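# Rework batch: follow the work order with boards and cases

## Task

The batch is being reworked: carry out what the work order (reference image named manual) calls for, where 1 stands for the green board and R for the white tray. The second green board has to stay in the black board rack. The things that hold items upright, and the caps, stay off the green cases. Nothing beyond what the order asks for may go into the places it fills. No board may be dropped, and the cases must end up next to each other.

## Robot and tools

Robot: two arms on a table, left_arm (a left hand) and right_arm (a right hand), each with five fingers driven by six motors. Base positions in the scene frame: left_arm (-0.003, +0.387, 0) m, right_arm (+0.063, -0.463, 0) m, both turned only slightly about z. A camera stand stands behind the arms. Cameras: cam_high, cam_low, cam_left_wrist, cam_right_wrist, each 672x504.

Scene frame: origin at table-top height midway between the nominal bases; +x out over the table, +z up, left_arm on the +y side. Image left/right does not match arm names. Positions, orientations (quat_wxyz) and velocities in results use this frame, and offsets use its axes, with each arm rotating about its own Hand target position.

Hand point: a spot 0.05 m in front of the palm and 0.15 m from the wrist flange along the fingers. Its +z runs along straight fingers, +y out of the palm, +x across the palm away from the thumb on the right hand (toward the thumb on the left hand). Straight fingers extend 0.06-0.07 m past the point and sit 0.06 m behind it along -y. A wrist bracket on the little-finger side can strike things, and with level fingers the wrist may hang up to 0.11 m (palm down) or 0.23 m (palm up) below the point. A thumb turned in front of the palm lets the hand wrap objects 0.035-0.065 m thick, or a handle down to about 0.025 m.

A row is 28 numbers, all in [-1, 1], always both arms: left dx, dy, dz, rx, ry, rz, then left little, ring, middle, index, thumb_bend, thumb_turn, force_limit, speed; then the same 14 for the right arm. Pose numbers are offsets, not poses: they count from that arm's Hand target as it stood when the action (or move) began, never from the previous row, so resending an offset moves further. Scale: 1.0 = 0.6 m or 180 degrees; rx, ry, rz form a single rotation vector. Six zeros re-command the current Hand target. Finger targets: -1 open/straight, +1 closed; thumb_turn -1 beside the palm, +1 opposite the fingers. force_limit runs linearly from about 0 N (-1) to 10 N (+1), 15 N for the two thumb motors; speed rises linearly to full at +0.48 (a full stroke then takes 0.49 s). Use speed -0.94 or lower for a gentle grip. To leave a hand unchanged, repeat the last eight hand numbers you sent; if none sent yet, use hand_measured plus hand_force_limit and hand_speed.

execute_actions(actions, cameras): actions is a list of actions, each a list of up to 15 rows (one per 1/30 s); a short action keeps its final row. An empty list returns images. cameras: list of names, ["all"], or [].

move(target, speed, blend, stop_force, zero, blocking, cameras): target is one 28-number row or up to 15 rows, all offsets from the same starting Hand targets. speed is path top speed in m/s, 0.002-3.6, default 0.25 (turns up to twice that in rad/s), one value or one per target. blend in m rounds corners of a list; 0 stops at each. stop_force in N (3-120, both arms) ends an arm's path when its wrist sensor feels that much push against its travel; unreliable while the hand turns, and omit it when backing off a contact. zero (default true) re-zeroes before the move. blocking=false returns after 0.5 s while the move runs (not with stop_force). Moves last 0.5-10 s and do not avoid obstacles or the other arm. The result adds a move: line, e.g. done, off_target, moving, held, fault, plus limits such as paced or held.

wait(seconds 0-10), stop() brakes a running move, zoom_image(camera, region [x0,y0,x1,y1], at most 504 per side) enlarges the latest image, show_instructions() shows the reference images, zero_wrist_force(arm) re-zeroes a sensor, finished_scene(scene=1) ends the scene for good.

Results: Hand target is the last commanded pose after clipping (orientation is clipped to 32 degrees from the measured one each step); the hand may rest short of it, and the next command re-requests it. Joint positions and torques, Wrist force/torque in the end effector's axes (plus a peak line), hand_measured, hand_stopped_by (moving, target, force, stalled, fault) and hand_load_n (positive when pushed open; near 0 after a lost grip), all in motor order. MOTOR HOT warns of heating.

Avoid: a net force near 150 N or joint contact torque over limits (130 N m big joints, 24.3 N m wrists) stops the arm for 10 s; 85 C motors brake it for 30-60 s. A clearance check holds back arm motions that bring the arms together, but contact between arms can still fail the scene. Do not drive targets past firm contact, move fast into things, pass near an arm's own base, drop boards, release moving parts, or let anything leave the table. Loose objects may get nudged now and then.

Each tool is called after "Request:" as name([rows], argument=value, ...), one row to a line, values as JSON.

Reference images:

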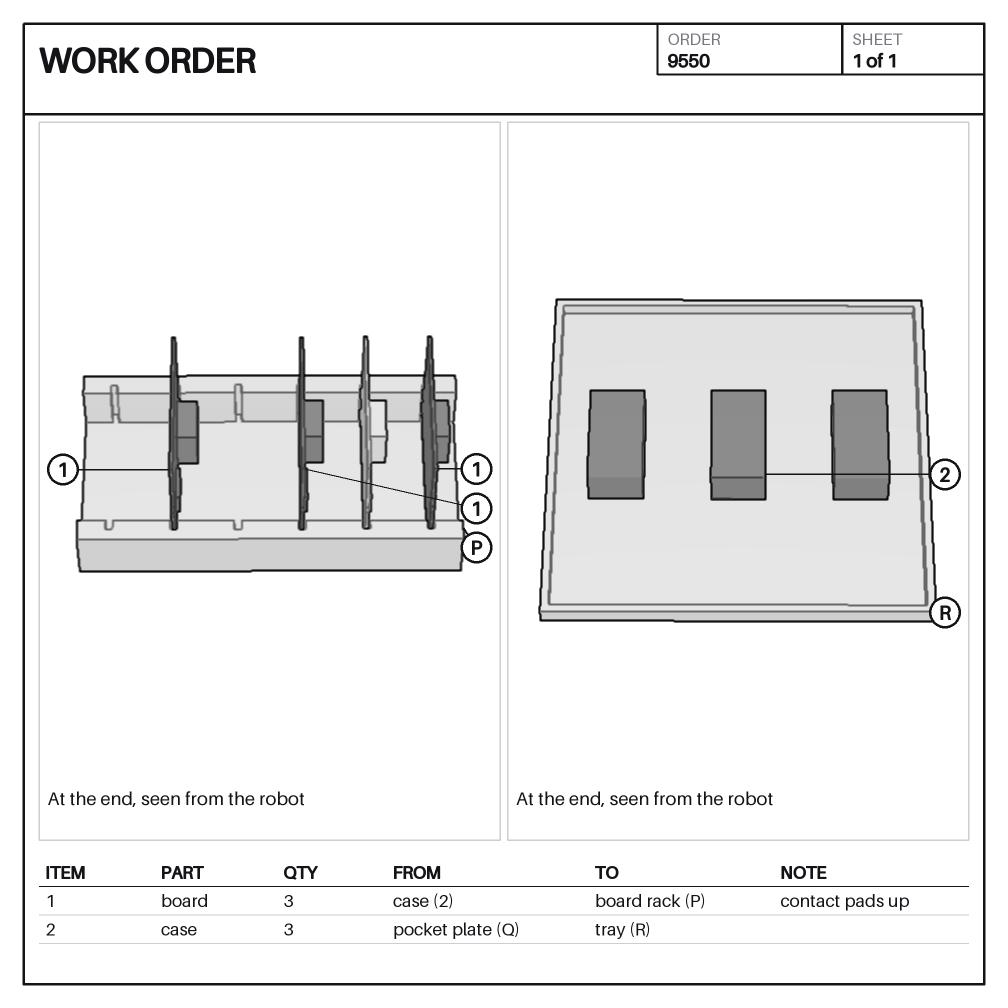

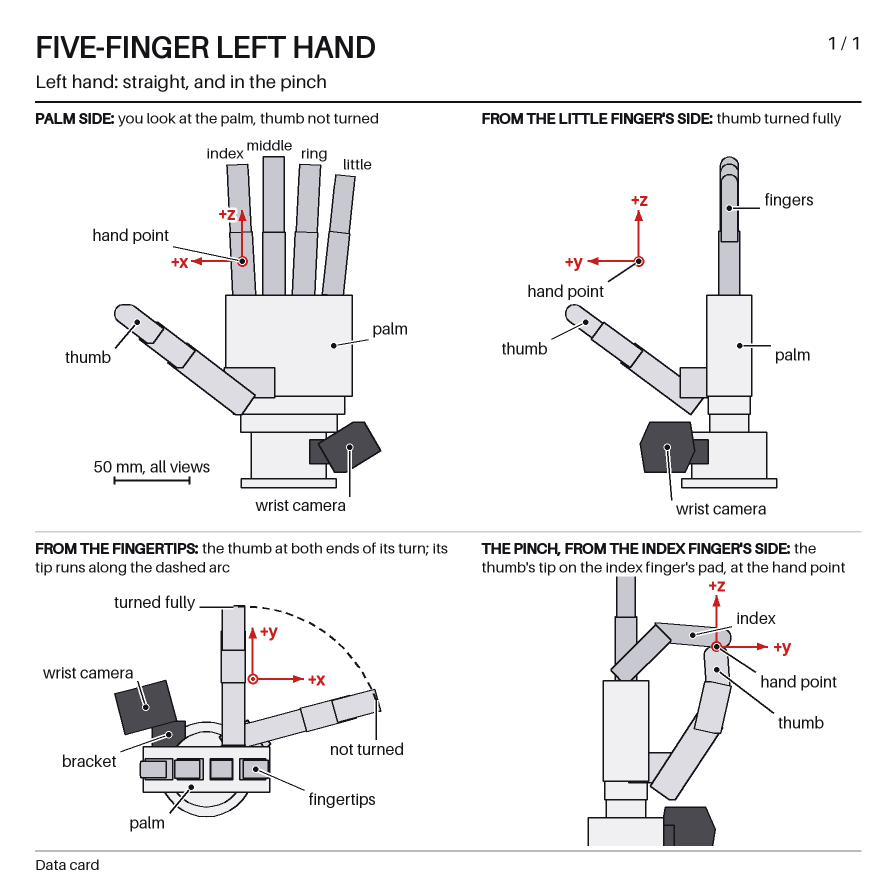

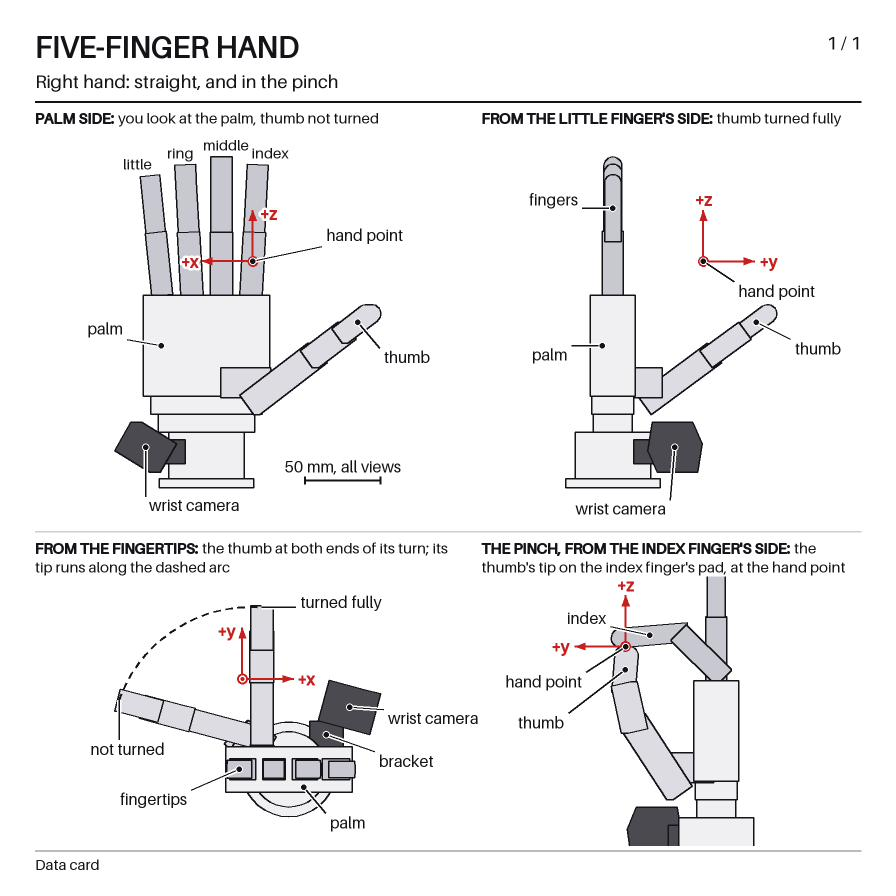

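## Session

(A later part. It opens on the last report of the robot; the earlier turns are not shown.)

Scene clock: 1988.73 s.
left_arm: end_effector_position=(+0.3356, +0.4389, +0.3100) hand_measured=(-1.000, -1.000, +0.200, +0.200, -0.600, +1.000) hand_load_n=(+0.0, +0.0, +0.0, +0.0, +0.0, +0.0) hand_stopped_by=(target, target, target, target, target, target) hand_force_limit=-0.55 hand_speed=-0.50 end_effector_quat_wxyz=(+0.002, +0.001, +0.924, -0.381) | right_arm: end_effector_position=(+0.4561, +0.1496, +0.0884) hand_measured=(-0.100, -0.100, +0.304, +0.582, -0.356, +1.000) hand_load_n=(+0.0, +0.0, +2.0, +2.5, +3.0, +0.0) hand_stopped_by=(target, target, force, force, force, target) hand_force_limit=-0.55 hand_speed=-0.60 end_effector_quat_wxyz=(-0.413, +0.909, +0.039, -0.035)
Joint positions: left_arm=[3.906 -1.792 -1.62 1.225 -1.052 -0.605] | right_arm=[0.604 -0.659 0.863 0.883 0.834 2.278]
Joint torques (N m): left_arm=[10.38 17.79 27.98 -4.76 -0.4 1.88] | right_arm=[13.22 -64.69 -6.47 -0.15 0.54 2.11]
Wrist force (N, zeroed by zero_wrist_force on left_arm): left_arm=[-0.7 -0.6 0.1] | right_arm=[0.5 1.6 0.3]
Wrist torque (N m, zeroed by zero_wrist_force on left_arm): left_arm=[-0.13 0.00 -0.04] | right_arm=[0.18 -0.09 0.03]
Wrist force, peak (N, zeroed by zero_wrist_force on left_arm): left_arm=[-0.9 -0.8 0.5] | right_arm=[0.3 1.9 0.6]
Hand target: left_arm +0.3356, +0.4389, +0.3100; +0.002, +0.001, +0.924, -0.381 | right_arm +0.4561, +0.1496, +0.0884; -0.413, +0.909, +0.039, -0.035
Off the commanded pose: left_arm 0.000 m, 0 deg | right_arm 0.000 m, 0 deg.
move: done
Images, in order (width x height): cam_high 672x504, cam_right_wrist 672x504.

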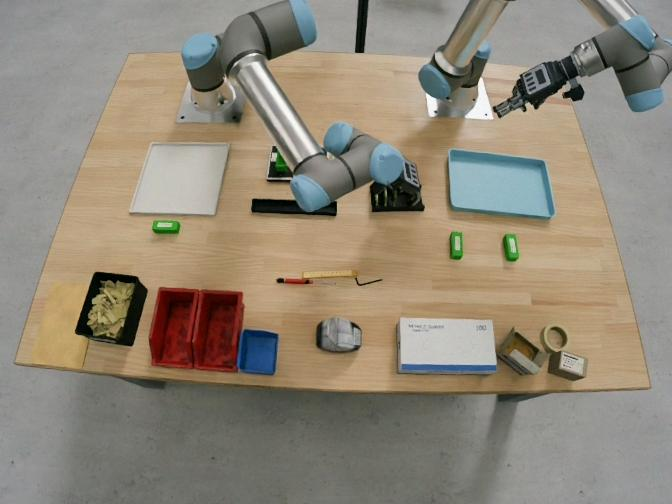

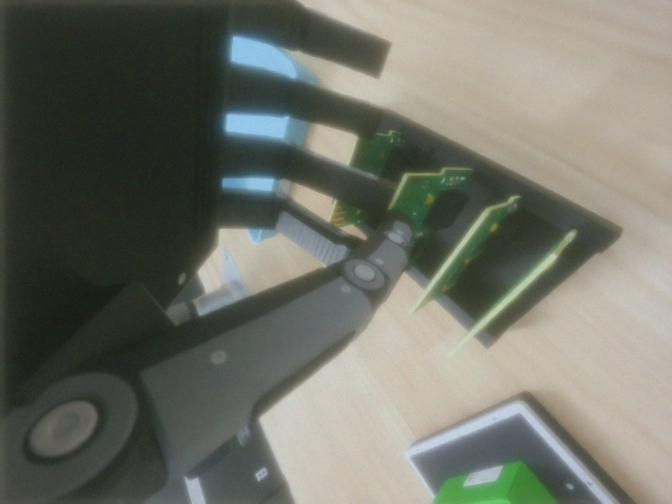

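Request:
execute_actions(actions=[], cameras=["cam_right_wrist", "cam_high"])

Request:
zoom_image(camera="cam_right_wrist", region=[430, 130, 530, 205])

Scene clock: 2008.50 s.
left_arm: end_effector_position=(+0.3356, +0.4389, +0.3100) hand_measured=(-1.000, -1.000, +0.200, +0.200, -0.600, +1.000) hand_load_n=(+0.0, +0.0, +0.0, +0.0, +0.0, +0.0) hand_stopped_by=(target, target, target, target, target, target) hand_force_limit=-0.55 hand_speed=-0.50 end_effector_quat_wxyz=(+0.002, +0.001, +0.924, -0.381) | right_arm: end_effector_position=(+0.4561, +0.1496, +0.0884) hand_measured=(-0.100, -0.100, +0.304, +0.582, -0.356, +1.000) hand_load_n=(+0.0, -0.5, +2.0, +2.5, +3.0, +0.0) hand_stopped_by=(target, target, force, force, force, target) hand_force_limit=-0.55 hand_speed=-0.60 end_effector_quat_wxyz=(-0.413, +0.909, +0.039, -0.035)
Joint positions: left_arm=[3.906 -1.792 -1.62 1.225 -1.052 -0.605] | right_arm=[0.604 -0.659 0.863 0.883 0.834 2.278]
Joint velocities: within noise
Joint torques (N m): left_arm=[9.88 16.89 28.36 -4.79 -0.27 1.68] | right_arm=[13.18 -63.81 -7.47 -0.15 0.58 2.26]
Wrist force (N, zeroed by zero_wrist_force on left_arm): left_arm=[-0.5 -0.7 0.0] | right_arm=[0.4 1.5 0.4]
Wrist torque (N m, zeroed by zero_wrist_force on left_arm): left_arm=[-0.14 -0.03 -0.03] | right_arm=[0.18 -0.09 0.02]
Wrist force, peak (N, zeroed by zero_wrist_force on left_arm): left_arm=[-0.9 -0.8 0.3] | right_arm=[0.2 1.8 0.5]
Hand target: left_arm +0.3356, +0.4389, +0.3100; +0.002, +0.001, +0.924, -0.381 | right_arm +0.4561, +0.1496, +0.0884; -0.413, +0.909, +0.039, -0.035
Off the commanded pose: left_arm 0.000 m, 0 deg | right_arm 0.000 m, 0 deg.
Images, in order (width x height): cam_high 672x504, cam_right_wrist 672x504.

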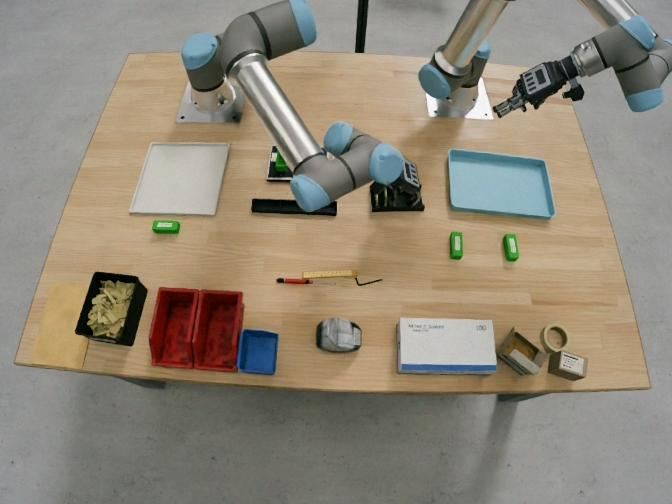

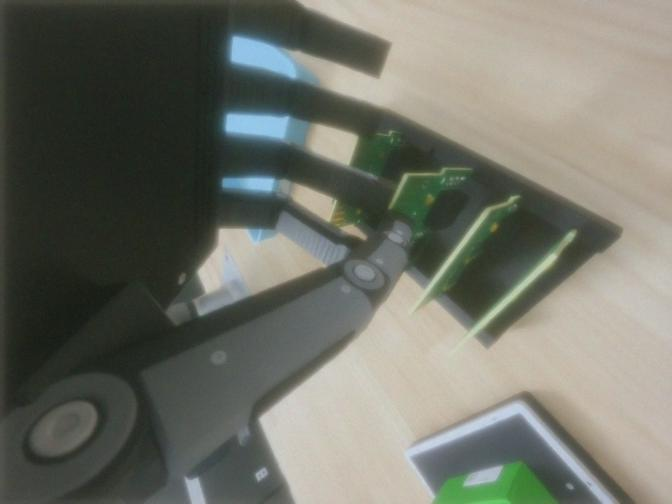

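Scaled by 5.040 from the camera's 672x504 image, which has a finer 960x720 frame.

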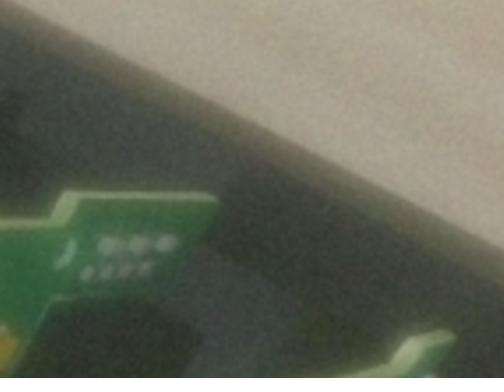

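Request:
zoom_image(camera="cam_right_wrist", region=[420, 130, 620, 280])

Request:
zoom_image(camera="cam_right_wrist", region=[440, 145, 500, 190])

Scaled by 2.520 from the camera's 672x504 image, which has a finer 960x720 frame.

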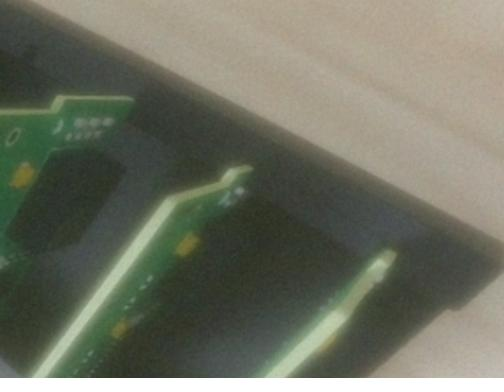

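Scaled by 8.400 from the camera's 672x504 image, which has a finer 960x720 frame.

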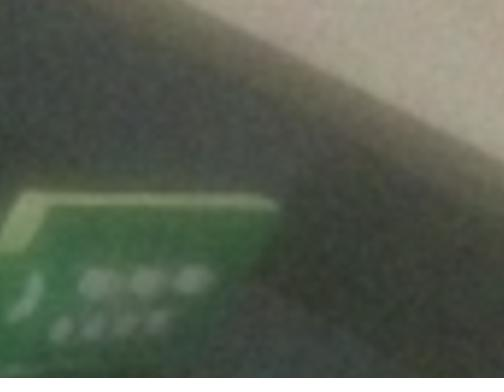

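Request:
zoom_image(camera="cam_right_wrist", region=[405, 120, 485, 180])

Scaled by 6.300 from the camera's 672x504 image, which has a finer 960x720 frame.

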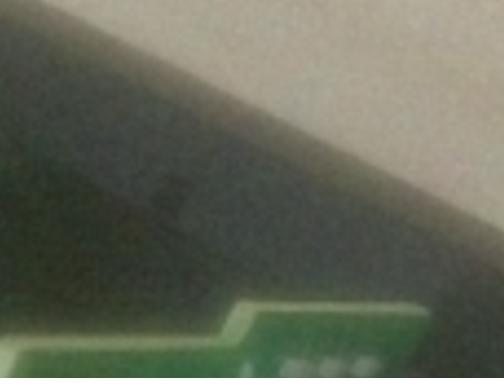

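Request:
move(target=[0,0,0,0,0,0,-1,-1,0.2,0.2,-0.6,1,-0.55,-0.5,-0.0013,0,-0.0047,0,0,0,-0.1,-0.1,0.5,0.6,0.2,1,-0.55,-0.6], speed=0.012, stop_force=3, cameras=["cam_right_wrist"])

Request:
zoom_image(camera="cam_right_wrist", region=[430, 130, 530, 205])

Scene clock: 2071.23 s.
left_arm: end_effector_position=(+0.3356, +0.4389, +0.3100) hand_measured=(-1.000, -1.000, +0.200, +0.200, -0.600, +1.000) hand_load_n=(+0.0, +0.0, +0.0, +0.0, +0.0, +0.0) hand_stopped_by=(target, target, target, target, target, target) hand_force_limit=-0.55 hand_speed=-0.50 end_effector_quat_wxyz=(+0.002, +0.001, +0.924, -0.381) | right_arm: end_effector_position=(+0.4554, +0.1496, +0.0856) hand_measured=(-0.100, -0.100, +0.304, +0.582, -0.356, +1.000) hand_load_n=(+0.0, +0.0, +2.0, +2.0, +3.0, +0.0) hand_stopped_by=(target, target, force, force, force, target) hand_force_limit=-0.55 hand_speed=-0.60 end_effector_quat_wxyz=(-0.413, +0.909, +0.039, -0.035)
Joint positions: left_arm=[3.906 -1.792 -1.62 1.225 -1.052 -0.605] | right_arm=[0.605 -0.659 0.87 0.875 0.835 2.279]
Joint torques (N m): left_arm=[11.69 16.65 28.39 -4.67 -0.65 1.67] | right_arm=[12.64 -52.85 -6.62 -0.19 0.73 2.17]
Wrist force (N, zeroed by zero_wrist_force on left_arm): left_arm=[-0.7 -0.6 -0.2] | right_arm=[0.4 1.3 0.6]
Wrist torque (N m, zeroed by zero_wrist_force on left_arm): left_arm=[-0.12 -0.01 -0.04] | right_arm=[0.13 -0.09 0.01]
Wrist force, peak (N, zeroed by zero_wrist_force on left_arm): left_arm=[-0.8 -1.0 0.4] | right_arm=[0.4 1.9 0.5]
Hand target: left_arm +0.3356, +0.4389, +0.3100; +0.002, +0.001, +0.924, -0.381 | right_arm +0.4554, +0.1496, +0.0856; -0.413, +0.909, +0.039, -0.035
Off the commanded pose: left_arm 0.000 m, 0 deg | right_arm 0.000 m, 0 deg.
move: done
Images, in order (width x height): cam_right_wrist 672x504.

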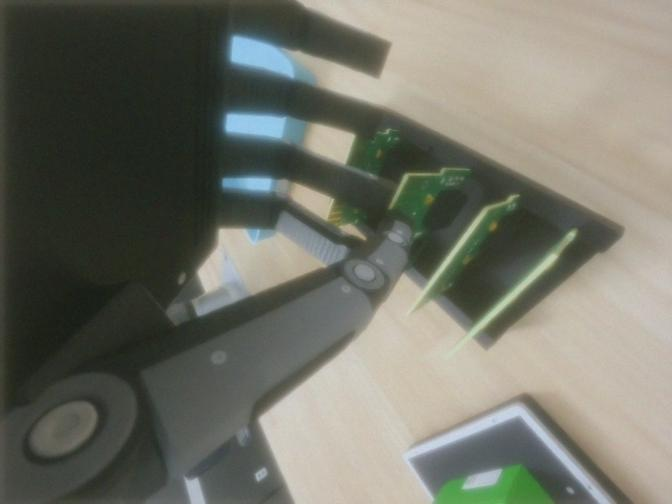

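Scaled by 5.040 from the camera's 672x504 image, which has a finer 960x720 frame.

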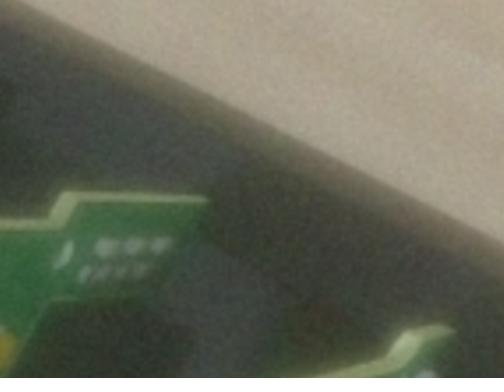

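Request:
move(target=[0,0,0,0,0,0,-1,-1,0.2,0.2,-0.6,1,-0.55,-0.5,0,0,-0.0067,0,0,0,-0.1,-0.1,0.5,0.6,0.2,1,-0.55,-0.6], speed=0.012, stop_force=3, cameras=["cam_right_wrist"])

Request:
zoom_image(camera="cam_right_wrist", region=[430, 130, 530, 205])

Scene clock: 2077.90 s.
left_arm: end_effector_position=(+0.3356, +0.4389, +0.3100) hand_measured=(-1.000, -1.000, +0.200, +0.200, -0.600, +1.000) hand_load_n=(+0.0, +0.0, +0.0, +0.0, +0.0, +0.0) hand_stopped_by=(target, target, target, target, target, target) hand_force_limit=-0.55 hand_speed=-0.50 end_effector_quat_wxyz=(+0.002, +0.001, +0.924, -0.381) | right_arm: end_effector_position=(+0.4554, +0.1496, +0.0816) hand_measured=(-0.100, -0.100, +0.304, +0.582, -0.356, +1.000) hand_load_n=(+0.0, +0.0, +2.0, +2.5, +3.0, +0.0) hand_stopped_by=(target, target, force, force, force, target) hand_force_limit=-0.55 hand_speed=-0.60 end_effector_quat_wxyz=(-0.413, +0.909, +0.039, -0.035)
Joint positions: left_arm=[3.906 -1.792 -1.62 1.225 -1.052 -0.605] | right_arm=[0.605 -0.656 0.875 0.867 0.835 2.279]
Joint torques (N m): left_arm=[9.46 17.69 28.22 -4.43 -0.08 1.55] | right_arm=[13.7 -51.1 -6.02 -0.16 0.59 1.42]
Wrist force (N, zeroed by zero_wrist_force on left_arm): left_arm=[-0.9 -0.6 0.3] | right_arm=[0.4 1.5 0.4]
Wrist torque (N m, zeroed by zero_wrist_force on left_arm): left_arm=[-0.15 0.03 -0.05] | right_arm=[0.17 -0.09 0.02]
Wrist force, peak (N, zeroed by zero_wrist_force on left_arm): left_arm=[-0.7 -1.2 0.2] | right_arm=[0.5 1.8 0.5]
Hand target: left_arm +0.3356, +0.4389, +0.3100; +0.002, +0.001, +0.924, -0.381 | right_arm +0.4554, +0.1496, +0.0816; -0.413, +0.909, +0.039, -0.035
Off the commanded pose: left_arm 0.000 m, 0 deg | right_arm 0.000 m, 0 deg.
move: done
Images, in order (width x height): cam_right_wrist 672x504.

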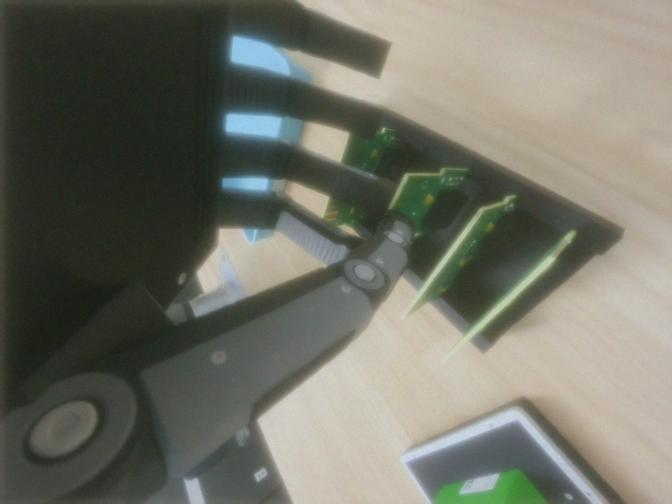

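Scaled by 5.040 from the camera's 672x504 image, which has a finer 960x720 frame.

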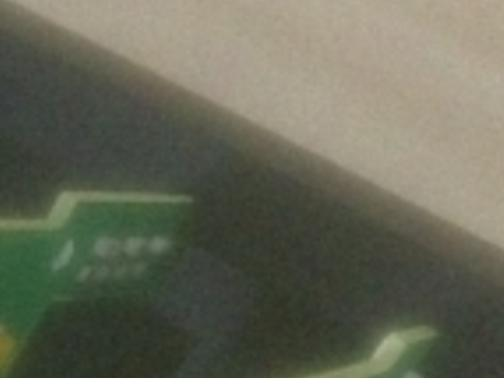

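Request:
move(target=[0,0,0,0,0,0,-1,-1,0.2,0.2,-0.6,1,-0.55,-0.5,0,0,-0.0216,0,0,0,-0.1,-0.1,0.5,0.6,0.2,1,-0.55,-0.6], speed=0.015, stop_force=3, cameras=["cam_right_wrist"])

Request:
zoom_image(camera="cam_right_wrist", region=[320, 110, 560, 290])

Scene clock: 2084.00 s.
left_arm: end_effector_position=(+0.3356, +0.4389, +0.3100) hand_measured=(-1.000, -1.000, +0.200, +0.200, -0.600, +1.000) hand_load_n=(+0.0, +0.0, +0.0, +0.0, +0.0, +0.0) hand_stopped_by=(target, target, target, target, target, target) hand_force_limit=-0.55 hand_speed=-0.50 end_effector_quat_wxyz=(+0.002, +0.001, +0.924, -0.381) | right_arm: end_effector_position=(+0.4554, +0.1496, +0.0686) hand_measured=(-0.100, -0.100, +0.304, +0.582, -0.356, +1.000) hand_load_n=(+0.0, +0.0, +2.0, +2.5, +3.0, +0.0) hand_stopped_by=(target, target, force, force, force, target) hand_force_limit=-0.55 hand_speed=-0.60 end_effector_quat_wxyz=(-0.413, +0.909, +0.039, -0.035)
Joint positions: left_arm=[3.906 -1.792 -1.62 1.225 -1.052 -0.605] | right_arm=[0.605 -0.647 0.892 0.841 0.835 2.279]
Joint torques (N m): left_arm=[10.73 17.41 27.21 -4.36 -0.27 1.44] | right_arm=[11.96 -50.29 -7.86 -0.45 0.47 -0.97]
Wrist force (N, zeroed by zero_wrist_force on left_arm): left_arm=[-0.6 -0.5 0.2] | right_arm=[0.4 1.2 0.3]
Wrist torque (N m, zeroed by zero_wrist_force on left_arm): left_arm=[-0.11 -0.01 -0.04] | right_arm=[0.16 -0.08 0.01]
Wrist force, peak (N, zeroed by zero_wrist_force on left_arm): left_arm=[-1.0 -0.8 0.2] | right_arm=[0.6 1.9 0.5]
Hand target: left_arm +0.3356, +0.4389, +0.3100; +0.002, +0.001, +0.924, -0.381 | right_arm +0.4554, +0.1496, +0.0686; -0.413, +0.909, +0.039, -0.035
Off the commanded pose: left_arm 0.000 m, 0 deg | right_arm 0.000 m, 0 deg.
move: done
Images, in order (width x height): cam_right_wrist 672x504.

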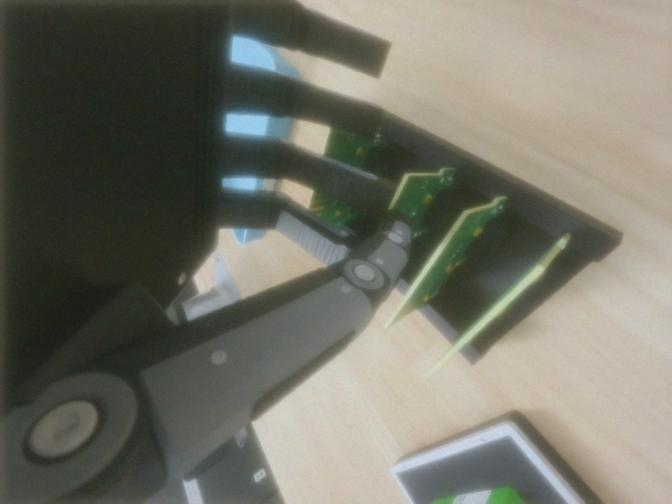

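Scaled by 2.100 from the camera's 672x504 image, which has a finer 960x720 frame.

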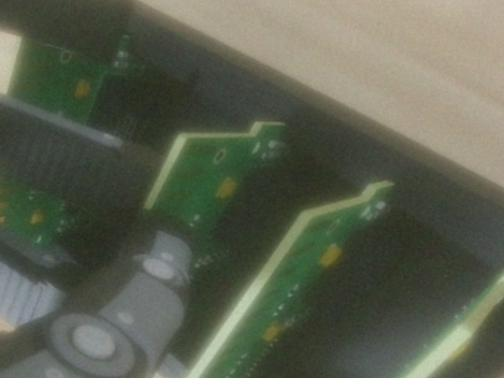

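Request:
move(target=[0,0,0,0,0,0,-1,-1,0.2,0.2,-0.6,1,-0.55,-0.5,0,0,-0.0078,0,0,0,-0.1,-0.1,0.5,0.6,0.2,1,-0.55,-0.6], speed=0.01, stop_force=3, cameras=["cam_right_wrist"])

Request:
zoom_image(camera="cam_right_wrist", region=[320, 110, 560, 290])

Scene clock: 2088.13 s.
left_arm: end_effector_position=(+0.3356, +0.4389, +0.3100) hand_measured=(-1.000, -1.000, +0.200, +0.200, -0.600, +1.000) hand_load_n=(+0.0, +0.0, +0.0, +0.0, +0.0, +0.0) hand_stopped_by=(target, target, target, target, target, target) hand_force_limit=-0.55 hand_speed=-0.50 end_effector_quat_wxyz=(+0.002, +0.001, +0.924, -0.381) | right_arm: end_effector_position=(+0.4554, +0.1496, +0.0664) hand_measured=(-0.100, -0.100, +0.304, +0.582, -0.356, +1.000) hand_load_n=(+0.0, +0.0, +1.5, +2.0, +3.0, +0.0) hand_stopped_by=(target, target, force, force, force, target) hand_force_limit=-0.55 hand_speed=-0.60 end_effector_quat_wxyz=(-0.413, +0.909, +0.039, -0.035)
Joint positions: left_arm=[3.906 -1.792 -1.62 1.225 -1.052 -0.605] | right_arm=[0.605 -0.645 0.895 0.836 0.835 2.279]
Joint torques (N m): left_arm=[9.5 17.61 27.5 -4.36 -0.18 1.43] | right_arm=[11.72 -64.59 -33.61 3.27 0.3 -1.36]
Wrist force (N, zeroed by zero_wrist_force on left_arm): left_arm=[-0.5 -0.6 0.0] | right_arm=[0.1 0.5 0.1]
Wrist torque (N m, zeroed by zero_wrist_force on left_arm): left_arm=[-0.12 -0.04 -0.03] | right_arm=[0.14 -0.11 0.02]
Wrist force, peak (N, zeroed by zero_wrist_force on left_arm): left_arm=[-0.8 -0.9 0.2] | right_arm=[0.1 -1.6 -1.7]
Hand target: left_arm +0.3356, +0.4389, +0.3100; +0.002, +0.001, +0.924, -0.381 | right_arm +0.4554, +0.1496, +0.0664; -0.413, +0.909, +0.039, -0.035 (not the last commanded pose)
Off the commanded pose: left_arm 0.000 m, 0 deg | right_arm 0.002 m, 0 deg.
move: contact (right_arm)
Images, in order (width x height): cam_right_wrist 672x504.

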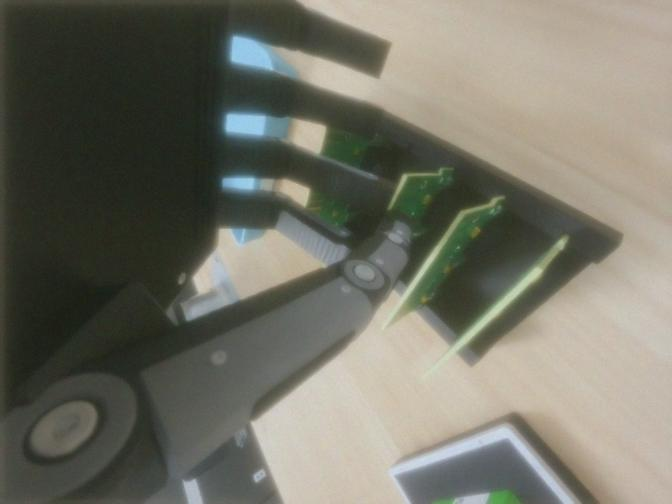

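Scaled by 2.100 from the camera's 672x504 image, which has a finer 960x720 frame.

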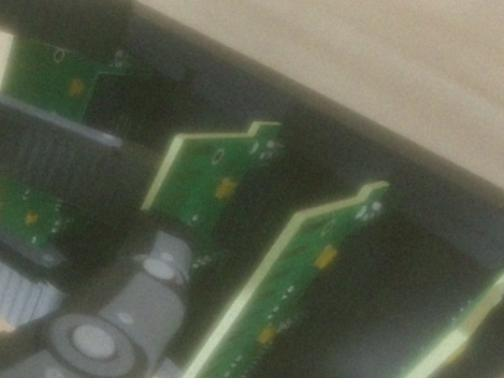

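Request:
move(target=[0,0,0,0,0,0,-1,-1,0.2,0.2,-0.6,1,-0.55,-0.5,0,0,-0.0035,0,0,0,-0.1,-0.1,0.5,0.6,0.2,1,-0.55,-0.6], speed=0.008, stop_force=5)

Scene clock: 2093.07 s.
left_arm: end_effector_position=(+0.3356, +0.4389, +0.3100) hand_measured=(-1.000, -1.000, +0.200, +0.200, -0.600, +1.000) hand_load_n=(+0.0, +0.0, +0.5, +0.0, +0.0, +0.0) hand_stopped_by=(target, target, target, target, target, target) hand_force_limit=-0.55 hand_speed=-0.50 end_effector_quat_wxyz=(+0.002, +0.001, +0.924, -0.381) | right_arm: end_effector_position=(+0.4554, +0.1496, +0.0643) hand_measured=(-0.100, -0.100, +0.304, +0.582, -0.356, +1.000) hand_load_n=(+0.0, +0.0, +1.0, +1.5, +3.5, +0.5) hand_stopped_by=(target, target, force, force, force, target) hand_force_limit=-0.55 hand_speed=-0.60 end_effector_quat_wxyz=(-0.413, +0.909, +0.039, -0.035)
Joint positions: left_arm=[3.906 -1.792 -1.62 1.225 -1.052 -0.605] | right_arm=[0.605 -0.644 0.897 0.832 0.835 2.279]
Joint torques (N m): left_arm=[9.44 17.44 27.18 -4.41 -0.27 1.42] | right_arm=[11.51 -46.89 -5.67 -0.67 0.36 -1.62]
Wrist force (N, zeroed by zero_wrist_force on left_arm): left_arm=[-0.6 -0.5 0.1] | right_arm=[0.1 -2.4 -2.3]
Wrist torque (N m, zeroed by zero_wrist_force on left_arm): left_arm=[-0.11 -0.01 -0.04] | right_arm=[0.07 -0.07 -0.05]
Wrist force, peak (N, zeroed by zero_wrist_force on left_arm): left_arm=[-0.8 -0.8 0.2] | right_arm=[0.1 -2.6 -2.5]
Hand target: left_arm +0.3356, +0.4389, +0.3100; +0.002, +0.001, +0.924, -0.381 | right_arm +0.4554, +0.1496, +0.0643; -0.413, +0.909, +0.039, -0.035
Off the commanded pose: left_arm 0.000 m, 0 deg | right_arm 0.000 m, 0 deg.
move: done

Request:
zoom_image(camera="cam_right_wrist", region=[320, 110, 560, 290])

Request:
move(target=[0,0,0,0,0,0,-1,-1,0.2,0.2,-0.6,1,-0.55,-0.5,0,0,0.0015,0,0,0,-0.1,-0.1,0.5,0.6,0.2,1,-0.55,-0.6], speed=0.01, cameras=["cam_right_wrist"])

Request:
zoom_image(camera="cam_right_wrist", region=[320, 110, 560, 290])

Scaled by 2.100 from the camera's 672x504 image, which has a finer 960x720 frame.
This view is cut from an older image: the scene may have changed since it was taken.

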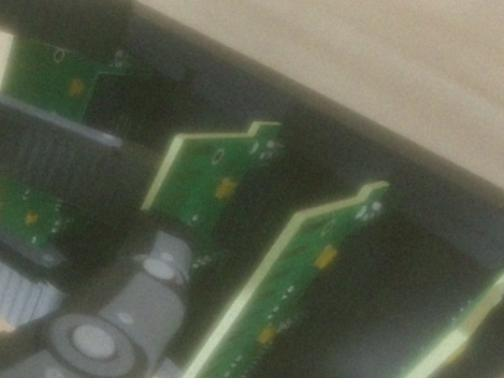

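Scene clock: 2097.83 s.
left_arm: end_effector_position=(+0.3356, +0.4389, +0.3100) hand_measured=(-1.000, -1.000, +0.200, +0.200, -0.600, +1.000) hand_load_n=(-0.5, +0.0, +0.0, +0.0, +0.0, +0.0) hand_stopped_by=(target, target, target, target, target, target) hand_force_limit=-0.55 hand_speed=-0.50 end_effector_quat_wxyz=(+0.002, +0.001, +0.924, -0.381) | right_arm: end_effector_position=(+0.4554, +0.1496, +0.0652) hand_measured=(-0.100, -0.100, +0.304, +0.582, -0.356, +1.000) hand_load_n=(+0.0, +0.0, +2.5, +2.0, +4.0, +0.5) hand_stopped_by=(target, target, force, force, force, target) hand_force_limit=-0.55 hand_speed=-0.60 end_effector_quat_wxyz=(-0.413, +0.909, +0.039, -0.035)
Joint positions: left_arm=[3.906 -1.792 -1.62 1.225 -1.052 -0.605] | right_arm=[0.605 -0.645 0.896 0.834 0.835 2.279]
Joint torques (N m): left_arm=[8.47 17.31 28.05 -4.32 -0.17 1.18] | right_arm=[13.07 -64.6 -32.72 3.69 0.39 -0.56]
Wrist force (N, zeroed by zero_wrist_force on left_arm): left_arm=[-0.6 -0.7 0.4] | right_arm=[0.4 1.4 0.8]
Wrist torque (N m, zeroed by zero_wrist_force on left_arm): left_arm=[-0.16 0.00 -0.03] | right_arm=[0.15 -0.09 0.01]
Wrist force, peak (N, zeroed by zero_wrist_force on left_arm): left_arm=[-0.9 -0.8 0.4] | right_arm=[0.1 -2.4 -2.5]
Hand target: left_arm +0.3356, +0.4389, +0.3100; +0.002, +0.001, +0.924, -0.381 | right_arm +0.4554, +0.1496, +0.0652; -0.413, +0.909, +0.039, -0.035
Off the commanded pose: left_arm 0.000 m, 0 deg | right_arm 0.000 m, 0 deg.
move: done
Images, in order (width x height): cam_right_wrist 672x504.

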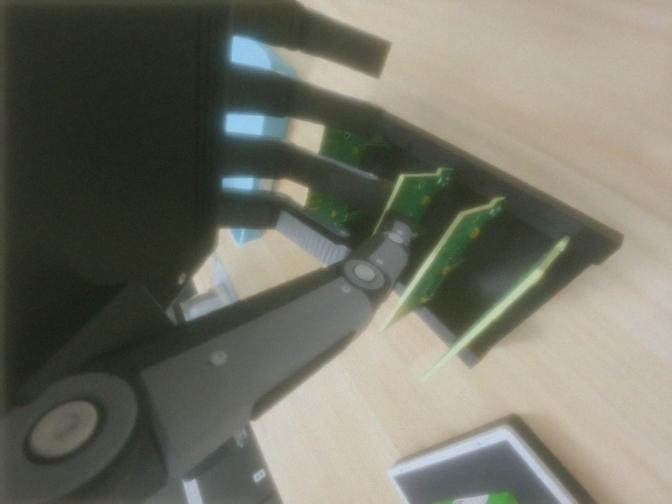

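Scaled by 2.100 from the camera's 672x504 image, which has a finer 960x720 frame.

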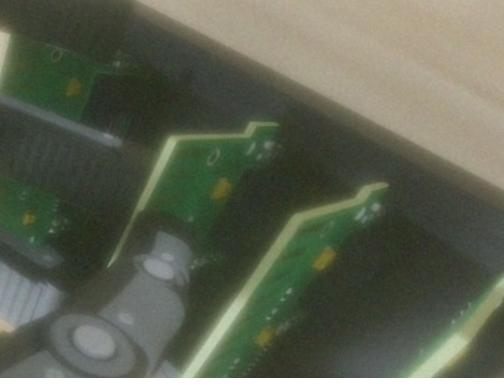

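Request:
move(target=[0,0,0,0,0,0,-1,-1,0.2,0.2,-0.6,1,-0.55,-0.5,0,0,0,0,0,0,-0.1,-0.1,0.24,0.5,-0.42,1,-0.55,-0.9], cameras=["cam_right_wrist"])

Request:
zoom_image(camera="cam_right_wrist", region=[320, 110, 560, 290])

Scene clock: 2112.83 s.
left_arm: end_effector_position=(+0.3356, +0.4389, +0.3100) hand_measured=(-1.000, -1.000, +0.200, +0.200, -0.600, +1.000) hand_load_n=(+0.0, +0.0, +0.0, +0.0, +0.0, +0.0) hand_stopped_by=(target, target, target, target, target, target) hand_force_limit=-0.55 hand_speed=-0.50 end_effector_quat_wxyz=(+0.002, +0.001, +0.924, -0.381) | right_arm: end_effector_position=(+0.4554, +0.1496, +0.0652) hand_measured=(-0.100, -0.100, +0.240, +0.500, -0.420, +1.000) hand_load_n=(+0.0, +0.0, +0.0, +0.0, +0.0, +0.0) hand_stopped_by=(target, target, target, target, target, target) hand_force_limit=-0.55 hand_speed=-0.90 end_effector_quat_wxyz=(-0.413, +0.909, +0.039, -0.035)
Joint positions: left_arm=[3.906 -1.792 -1.62 1.225 -1.052 -0.605] | right_arm=[0.605 -0.645 0.896 0.834 0.835 2.279]
Joint torques (N m): left_arm=[8.12 16.94 28.44 -4.47 -0.02 1.2] | right_arm=[12.09 -63.81 -33.45 3.52 0.44 0.84]
Wrist force (N, zeroed by zero_wrist_force on left_arm): left_arm=[-0.2 -0.9 0.0] | right_arm=[0.5 1.3 0.3]
Wrist torque (N m, zeroed by zero_wrist_force on left_arm): left_arm=[-0.15 -0.08 0.00] | right_arm=[0.15 -0.10 0.01]
Wrist force, peak (N, zeroed by zero_wrist_force on left_arm): left_arm=[-1.0 -0.7 0.3] | right_arm=[0.6 1.6 0.8]
Hand target: left_arm +0.3356, +0.4389, +0.3100; +0.002, +0.001, +0.924, -0.381 | right_arm +0.4554, +0.1496, +0.0652; -0.413, +0.909, +0.039, -0.035
Off the commanded pose: left_arm 0.000 m, 0 deg | right_arm 0.000 m, 0 deg.
move: done
Images, in order (width x height): cam_right_wrist 672x504.

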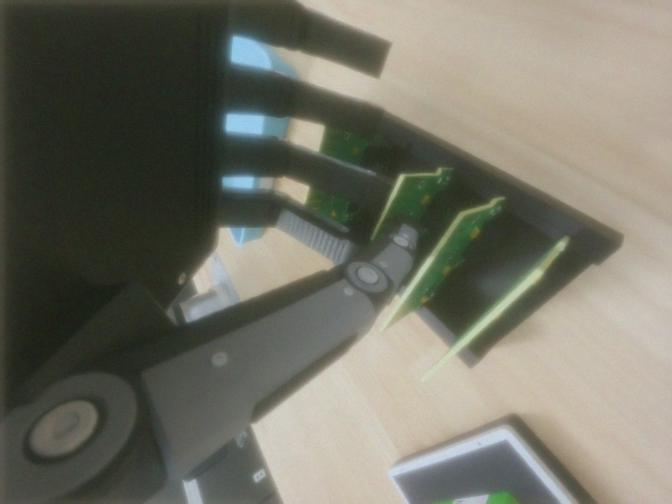

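Scaled by 2.100 from the camera's 672x504 image, which has a finer 960x720 frame.

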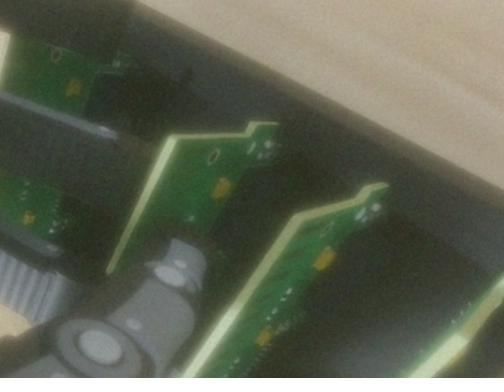

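Request:
move([
  [0,0,0,0,0,0,-1,-1,0.2,0.2,-0.6,1,-0.55,-0.5,0,0,0,0,0,0,-0.1,-0.1,0.24,0.45,-0.55,1,-0.55,-0.9],
  [0,0,0,0,0,0,-1,-1,0.2,0.2,-0.6,1,-0.55,-0.5,0,0,0.083,0,0,0,-0.1,-0.1,0.24,0.45,-0.55,1,-0.55,-0.9],
], speed=0.03, cameras=["cam_right_wrist"])

Scene clock: 2121.57 s.
left_arm: end_effector_position=(+0.3356, +0.4389, +0.3100) hand_measured=(-1.000, -1.000, +0.200, +0.200, -0.600, +1.000) hand_load_n=(+0.0, +0.0, +0.0, +0.0, +0.0, +0.0) hand_stopped_by=(target, target, target, target, target, target) hand_force_limit=-0.55 hand_speed=-0.50 end_effector_quat_wxyz=(+0.002, +0.001, +0.924, -0.381) | right_arm: end_effector_position=(+0.4554, +0.1496, +0.1149) hand_measured=(-0.100, -0.100, +0.240, +0.450, -0.550, +1.000) hand_load_n=(+0.5, +0.0, +0.0, +0.0, +0.0, +0.0) hand_stopped_by=(target, target, target, target, target, target) hand_force_limit=-0.55 hand_speed=-0.90 end_effector_quat_wxyz=(-0.413, +0.909, +0.038, -0.035)
Joint positions: left_arm=[3.906 -1.792 -1.62 1.225 -1.052 -0.605] | right_arm=[0.605 -0.675 0.825 0.937 0.835 2.279]
Joint torques (N m): left_arm=[9.1 18.77 28.1 -4.37 0.08 1.23] | right_arm=[11.61 -63.79 -34.81 3.5 0.39 0.3]
Wrist force (N, zeroed by zero_wrist_force on left_arm): left_arm=[-0.5 -0.9 0.2] | right_arm=[0.6 1.3 0.4]
Wrist torque (N m, zeroed by zero_wrist_force on left_arm): left_arm=[-0.18 -0.02 -0.01] | right_arm=[0.14 -0.14 0.04]
Wrist force, peak (N, zeroed by zero_wrist_force on left_arm): left_arm=[-0.9 -0.9 0.4] | right_arm=[0.6 1.6 0.5]
Hand target: left_arm +0.3356, +0.4389, +0.3100; +0.002, +0.001, +0.924, -0.381 | right_arm +0.4554, +0.1496, +0.1150; -0.413, +0.909, +0.039, -0.035
Off the commanded pose: left_arm 0.000 m, 0 deg | right_arm 0.000 m, 0 deg.
move: done
Images, in order (width x height): cam_right_wrist 672x504.

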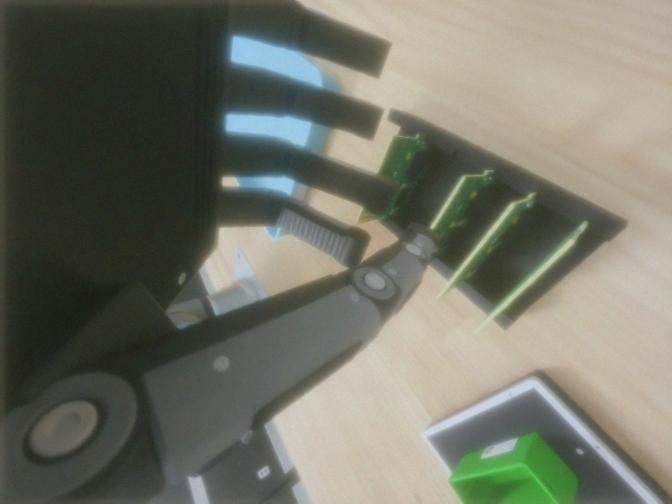

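Request:
move([
  [0,0,0,0,0,0,-1,-1,0.2,0.2,-0.6,1,-0.55,-0.5,0,0,0.25,0,0,0,-0.1,-0.1,0.24,0.45,-0.55,1,-0.55,-0.9],
  [0,0,0,0,0,0,-1,-1,0.2,0.2,-0.6,1,-0.55,-0.5,-0.1927,-0.52,0.30,-0.0222,-0.0111,-0.0317,-0.1,-0.1,0.24,0.45,-0.55,1,-0.55,-0.9],
], speed=0.25, blend=0.03, cameras=["cam_right_wrist", "cam_high"])

Request:
zoom_image(camera="cam_high", region=[365, 160, 435, 215])

Scene clock: 2169.40 s.
left_arm: end_effector_position=(+0.3356, +0.4389, +0.3100) hand_measured=(-1.000, -1.000, +0.200, +0.200, -0.600, +1.000) hand_load_n=(+0.0, +0.0, +0.0, +0.0, +0.0, +0.0) hand_stopped_by=(target, target, target, target, target, target) hand_force_limit=-0.55 hand_speed=-0.50 end_effector_quat_wxyz=(+0.002, +0.001, +0.924, -0.381) | right_arm: end_effector_position=(+0.3398, -0.1624, +0.2950) hand_measured=(-0.100, -0.100, +0.240, +0.450, -0.550, +1.000) hand_load_n=(+0.0, +0.0, +0.0, +0.0, +0.0, +0.0) hand_stopped_by=(target, target, target, target, target, target) hand_force_limit=-0.55 hand_speed=-0.90 end_effector_quat_wxyz=(-0.382, +0.924, -0.001, +0.000)
Joint positions: left_arm=[3.906 -1.792 -1.62 1.225 -1.052 -0.605] | right_arm=[0.108 -1.488 1.644 1.31 0.792 1.721]
Joint torques (N m): left_arm=[10.01 17.31 27.4 -4.39 0.07 1.05] | right_arm=[-11.92 -30.42 -5.9 4.26 -2.47 -2.43]
Wrist force (N, zeroed by zero_wrist_force on left_arm): left_arm=[-0.6 -0.6 0.3] | right_arm=[0.5 1.3 0.3]
Wrist torque (N m, zeroed by zero_wrist_force on left_arm): left_arm=[-0.15 -0.01 -0.04] | right_arm=[0.14 -0.11 0.07]
Wrist force, peak (N, zeroed by zero_wrist_force on left_arm): left_arm=[-1.0 -0.7 0.4] | right_arm=[0.3 2.5 1.2]
Hand target: left_arm +0.3356, +0.4389, +0.3100; +0.002, +0.001, +0.924, -0.381 | right_arm +0.3397, -0.1624, +0.2950; -0.382, +0.924, -0.001, +0.000
Off the commanded pose: left_arm 0.000 m, 0 deg | right_arm 0.000 m, 0 deg.
move: done
Images, in order (width x height): cam_high 672x504, cam_right_wrist 672x504.

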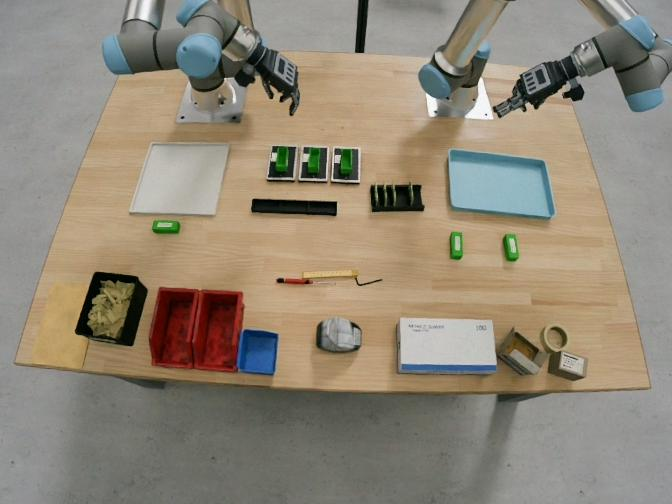

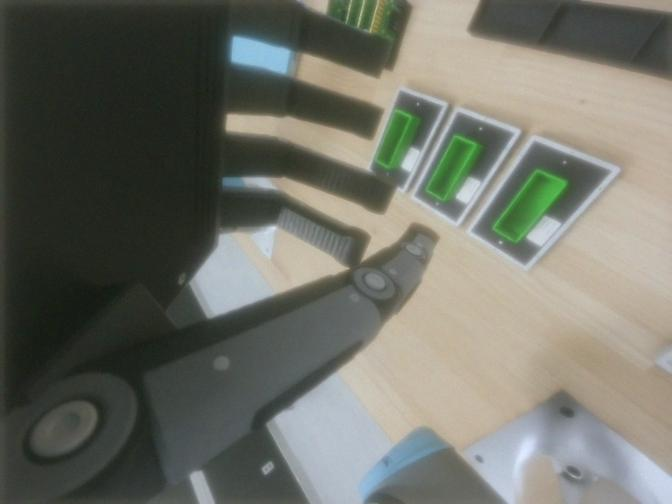

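Scaled by 7.200 from the camera's 672x504 image, which has a finer 960x720 frame.

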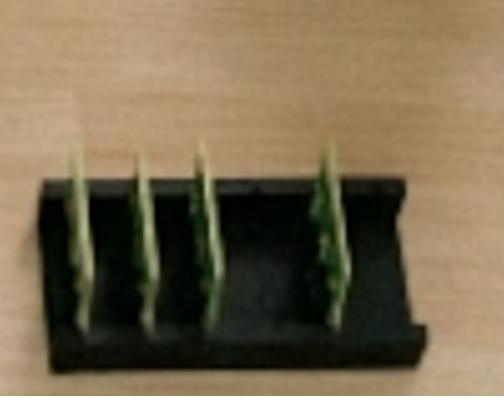

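Request:
zoom_image(camera="cam_right_wrist", region=[460, 130, 640, 280])

Scaled by 2.800 from the camera's 672x504 image, which has a finer 960x720 frame.

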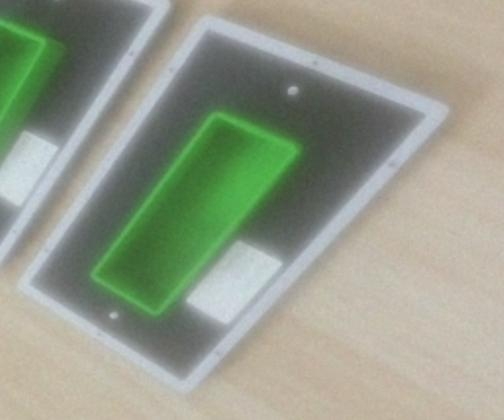

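Request:
move([
  [0,0,0,0,0,0,-1,-1,0.2,0.2,-0.6,1,-0.55,-0.5,0,0,0,0,0,0,1,1,0,0,-1,1,-0.55,-0.3],
  [0,0,0,0,0,0,-1,-1,0.2,0.2,-0.6,1,-0.55,-0.5,0.0048,-0.0393,-0.32,0,0,0,1,1,0,0,-1,1,-0.55,-0.3],
], speed=0.2, cameras=["cam_right_wrist"])

Scene clock: 2195.27 s.
left_arm: end_effector_position=(+0.3356, +0.4389, +0.3100) hand_measured=(-1.000, -1.000, +0.200, +0.200, -0.600, +1.000) hand_load_n=(+0.0, +0.0, +0.0, +0.0, +0.0, +0.0) hand_stopped_by=(target, target, target, target, target, target) hand_force_limit=-0.55 hand_speed=-0.50 end_effector_quat_wxyz=(+0.002, +0.001, +0.924, -0.381) | right_arm: end_effector_position=(+0.3426, -0.1860, +0.1030) hand_measured=(+1.000, +1.000, +0.000, +0.000, -1.000, +1.000) hand_load_n=(+0.5, +0.0, -0.5, +0.0, +0.0, +0.0) hand_stopped_by=(target, target, target, target, target, target) hand_force_limit=-0.55 hand_speed=-0.30 end_effector_quat_wxyz=(-0.382, +0.924, -0.001, +0.000)
Joint positions: left_arm=[3.906 -1.792 -1.62 1.225 -1.052 -0.605] | right_arm=[0.033 -1.309 1.992 0.858 0.787 1.616]
Joint torques (N m): left_arm=[8.02 17.39 28.56 -4.14 0.04 0.94] | right_arm=[-13.03 -20.03 -1.41 0.53 -2.64 -0.77]
Wrist force (N, zeroed by zero_wrist_force on left_arm): left_arm=[-0.6 -0.3 0.3] | right_arm=[0.1 1.5 0.5]
Wrist torque (N m, zeroed by zero_wrist_force on left_arm): left_arm=[-0.09 -0.01 -0.05] | right_arm=[0.19 -0.06 0.08]
Wrist force, peak (N, zeroed by zero_wrist_force on left_arm): left_arm=[-0.9 -0.7 0.6] | right_arm=[0.0 2.1 1.2]
Hand target: left_arm +0.3356, +0.4389, +0.3100; +0.002, +0.001, +0.924, -0.381 | right_arm +0.3426, -0.1860, +0.1030; -0.382, +0.924, -0.001, +0.000
Off the commanded pose: left_arm 0.000 m, 0 deg | right_arm 0.000 m, 0 deg.
move: done
Images, in order (width x height): cam_right_wrist 672x504.

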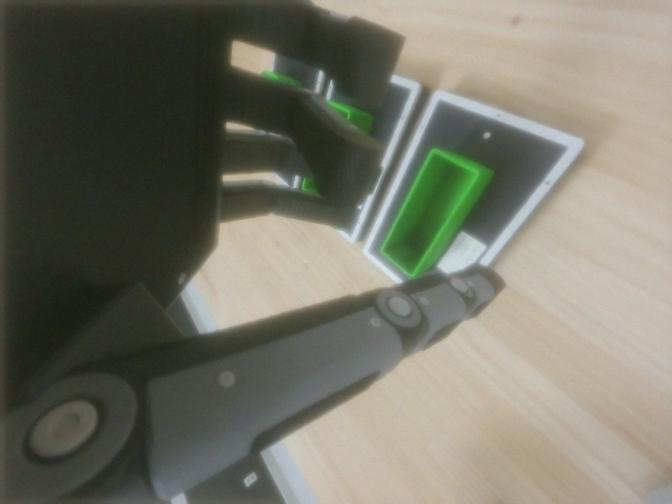

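Request:
move(target=[0,0,0,0,0,0,-1,-1,0.2,0.2,-0.6,1,-0.55,-0.5,0.003,0.001,-0.1117,0,0,0,1,1,0,0,-1,1,-0.55,-0.3], speed=0.05, stop_force=4, cameras=["cam_right_wrist"])

Scene clock: 2204.63 s.
left_arm: end_effector_position=(+0.3356, +0.4389, +0.3100) hand_measured=(-1.000, -1.000, +0.200, +0.200, -0.600, +1.000) hand_load_n=(+0.0, +0.0, +0.0, +0.0, +0.0, +0.0) hand_stopped_by=(target, target, target, target, target, target) hand_force_limit=-0.55 hand_speed=-0.50 end_effector_quat_wxyz=(+0.002, +0.001, +0.924, -0.381) | right_arm: end_effector_position=(+0.3436, -0.1857, +0.0638) hand_measured=(+1.000, +1.000, +0.000, +0.000, -1.000, +1.000) hand_load_n=(+0.0, +0.0, -1.5, +0.0, +0.0, +0.0) hand_stopped_by=(target, target, target, target, target, target) hand_force_limit=-0.55 hand_speed=-0.30 end_effector_quat_wxyz=(-0.382, +0.924, -0.001, +0.000)
Joint positions: left_arm=[3.906 -1.792 -1.62 1.225 -1.052 -0.605] | right_arm=[0.034 -1.239 2.026 0.752 0.787 1.617]
Joint torques (N m): left_arm=[8.41 17.1 27.41 -4.3 0.19 0.83] | right_arm=[-10.97 -35.06 -25.2 3.91 -1.58 -1.82]
Wrist force (N, zeroed by zero_wrist_force on left_arm): left_arm=[-0.7 -0.7 0.1] | right_arm=[0.8 -0.2 -0.9]
Wrist torque (N m, zeroed by zero_wrist_force on left_arm): left_arm=[-0.13 0.00 -0.04] | right_arm=[0.16 -0.12 0.02]
Wrist force, peak (N, zeroed by zero_wrist_force on left_arm): left_arm=[-0.9 -0.6 0.5] | right_arm=[0.6 -14.1 -10.3]
Hand target: left_arm +0.3356, +0.4389, +0.3100; +0.002, +0.001, +0.924, -0.381 | right_arm +0.3436, -0.1857, +0.0638; -0.382, +0.924, -0.001, +0.000 (not the last commanded pose)
Off the commanded pose: left_arm 0.000 m, 0 deg | right_arm 0.028 m, 0 deg.
move: contact (right_arm)
Images, in order (width x height): cam_right_wrist 672x504.

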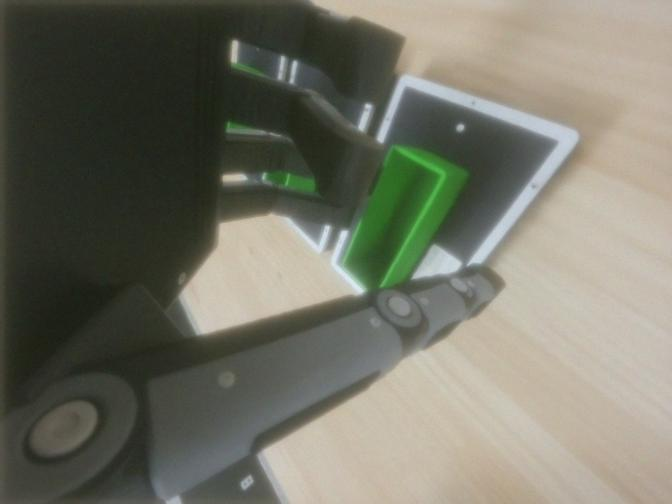

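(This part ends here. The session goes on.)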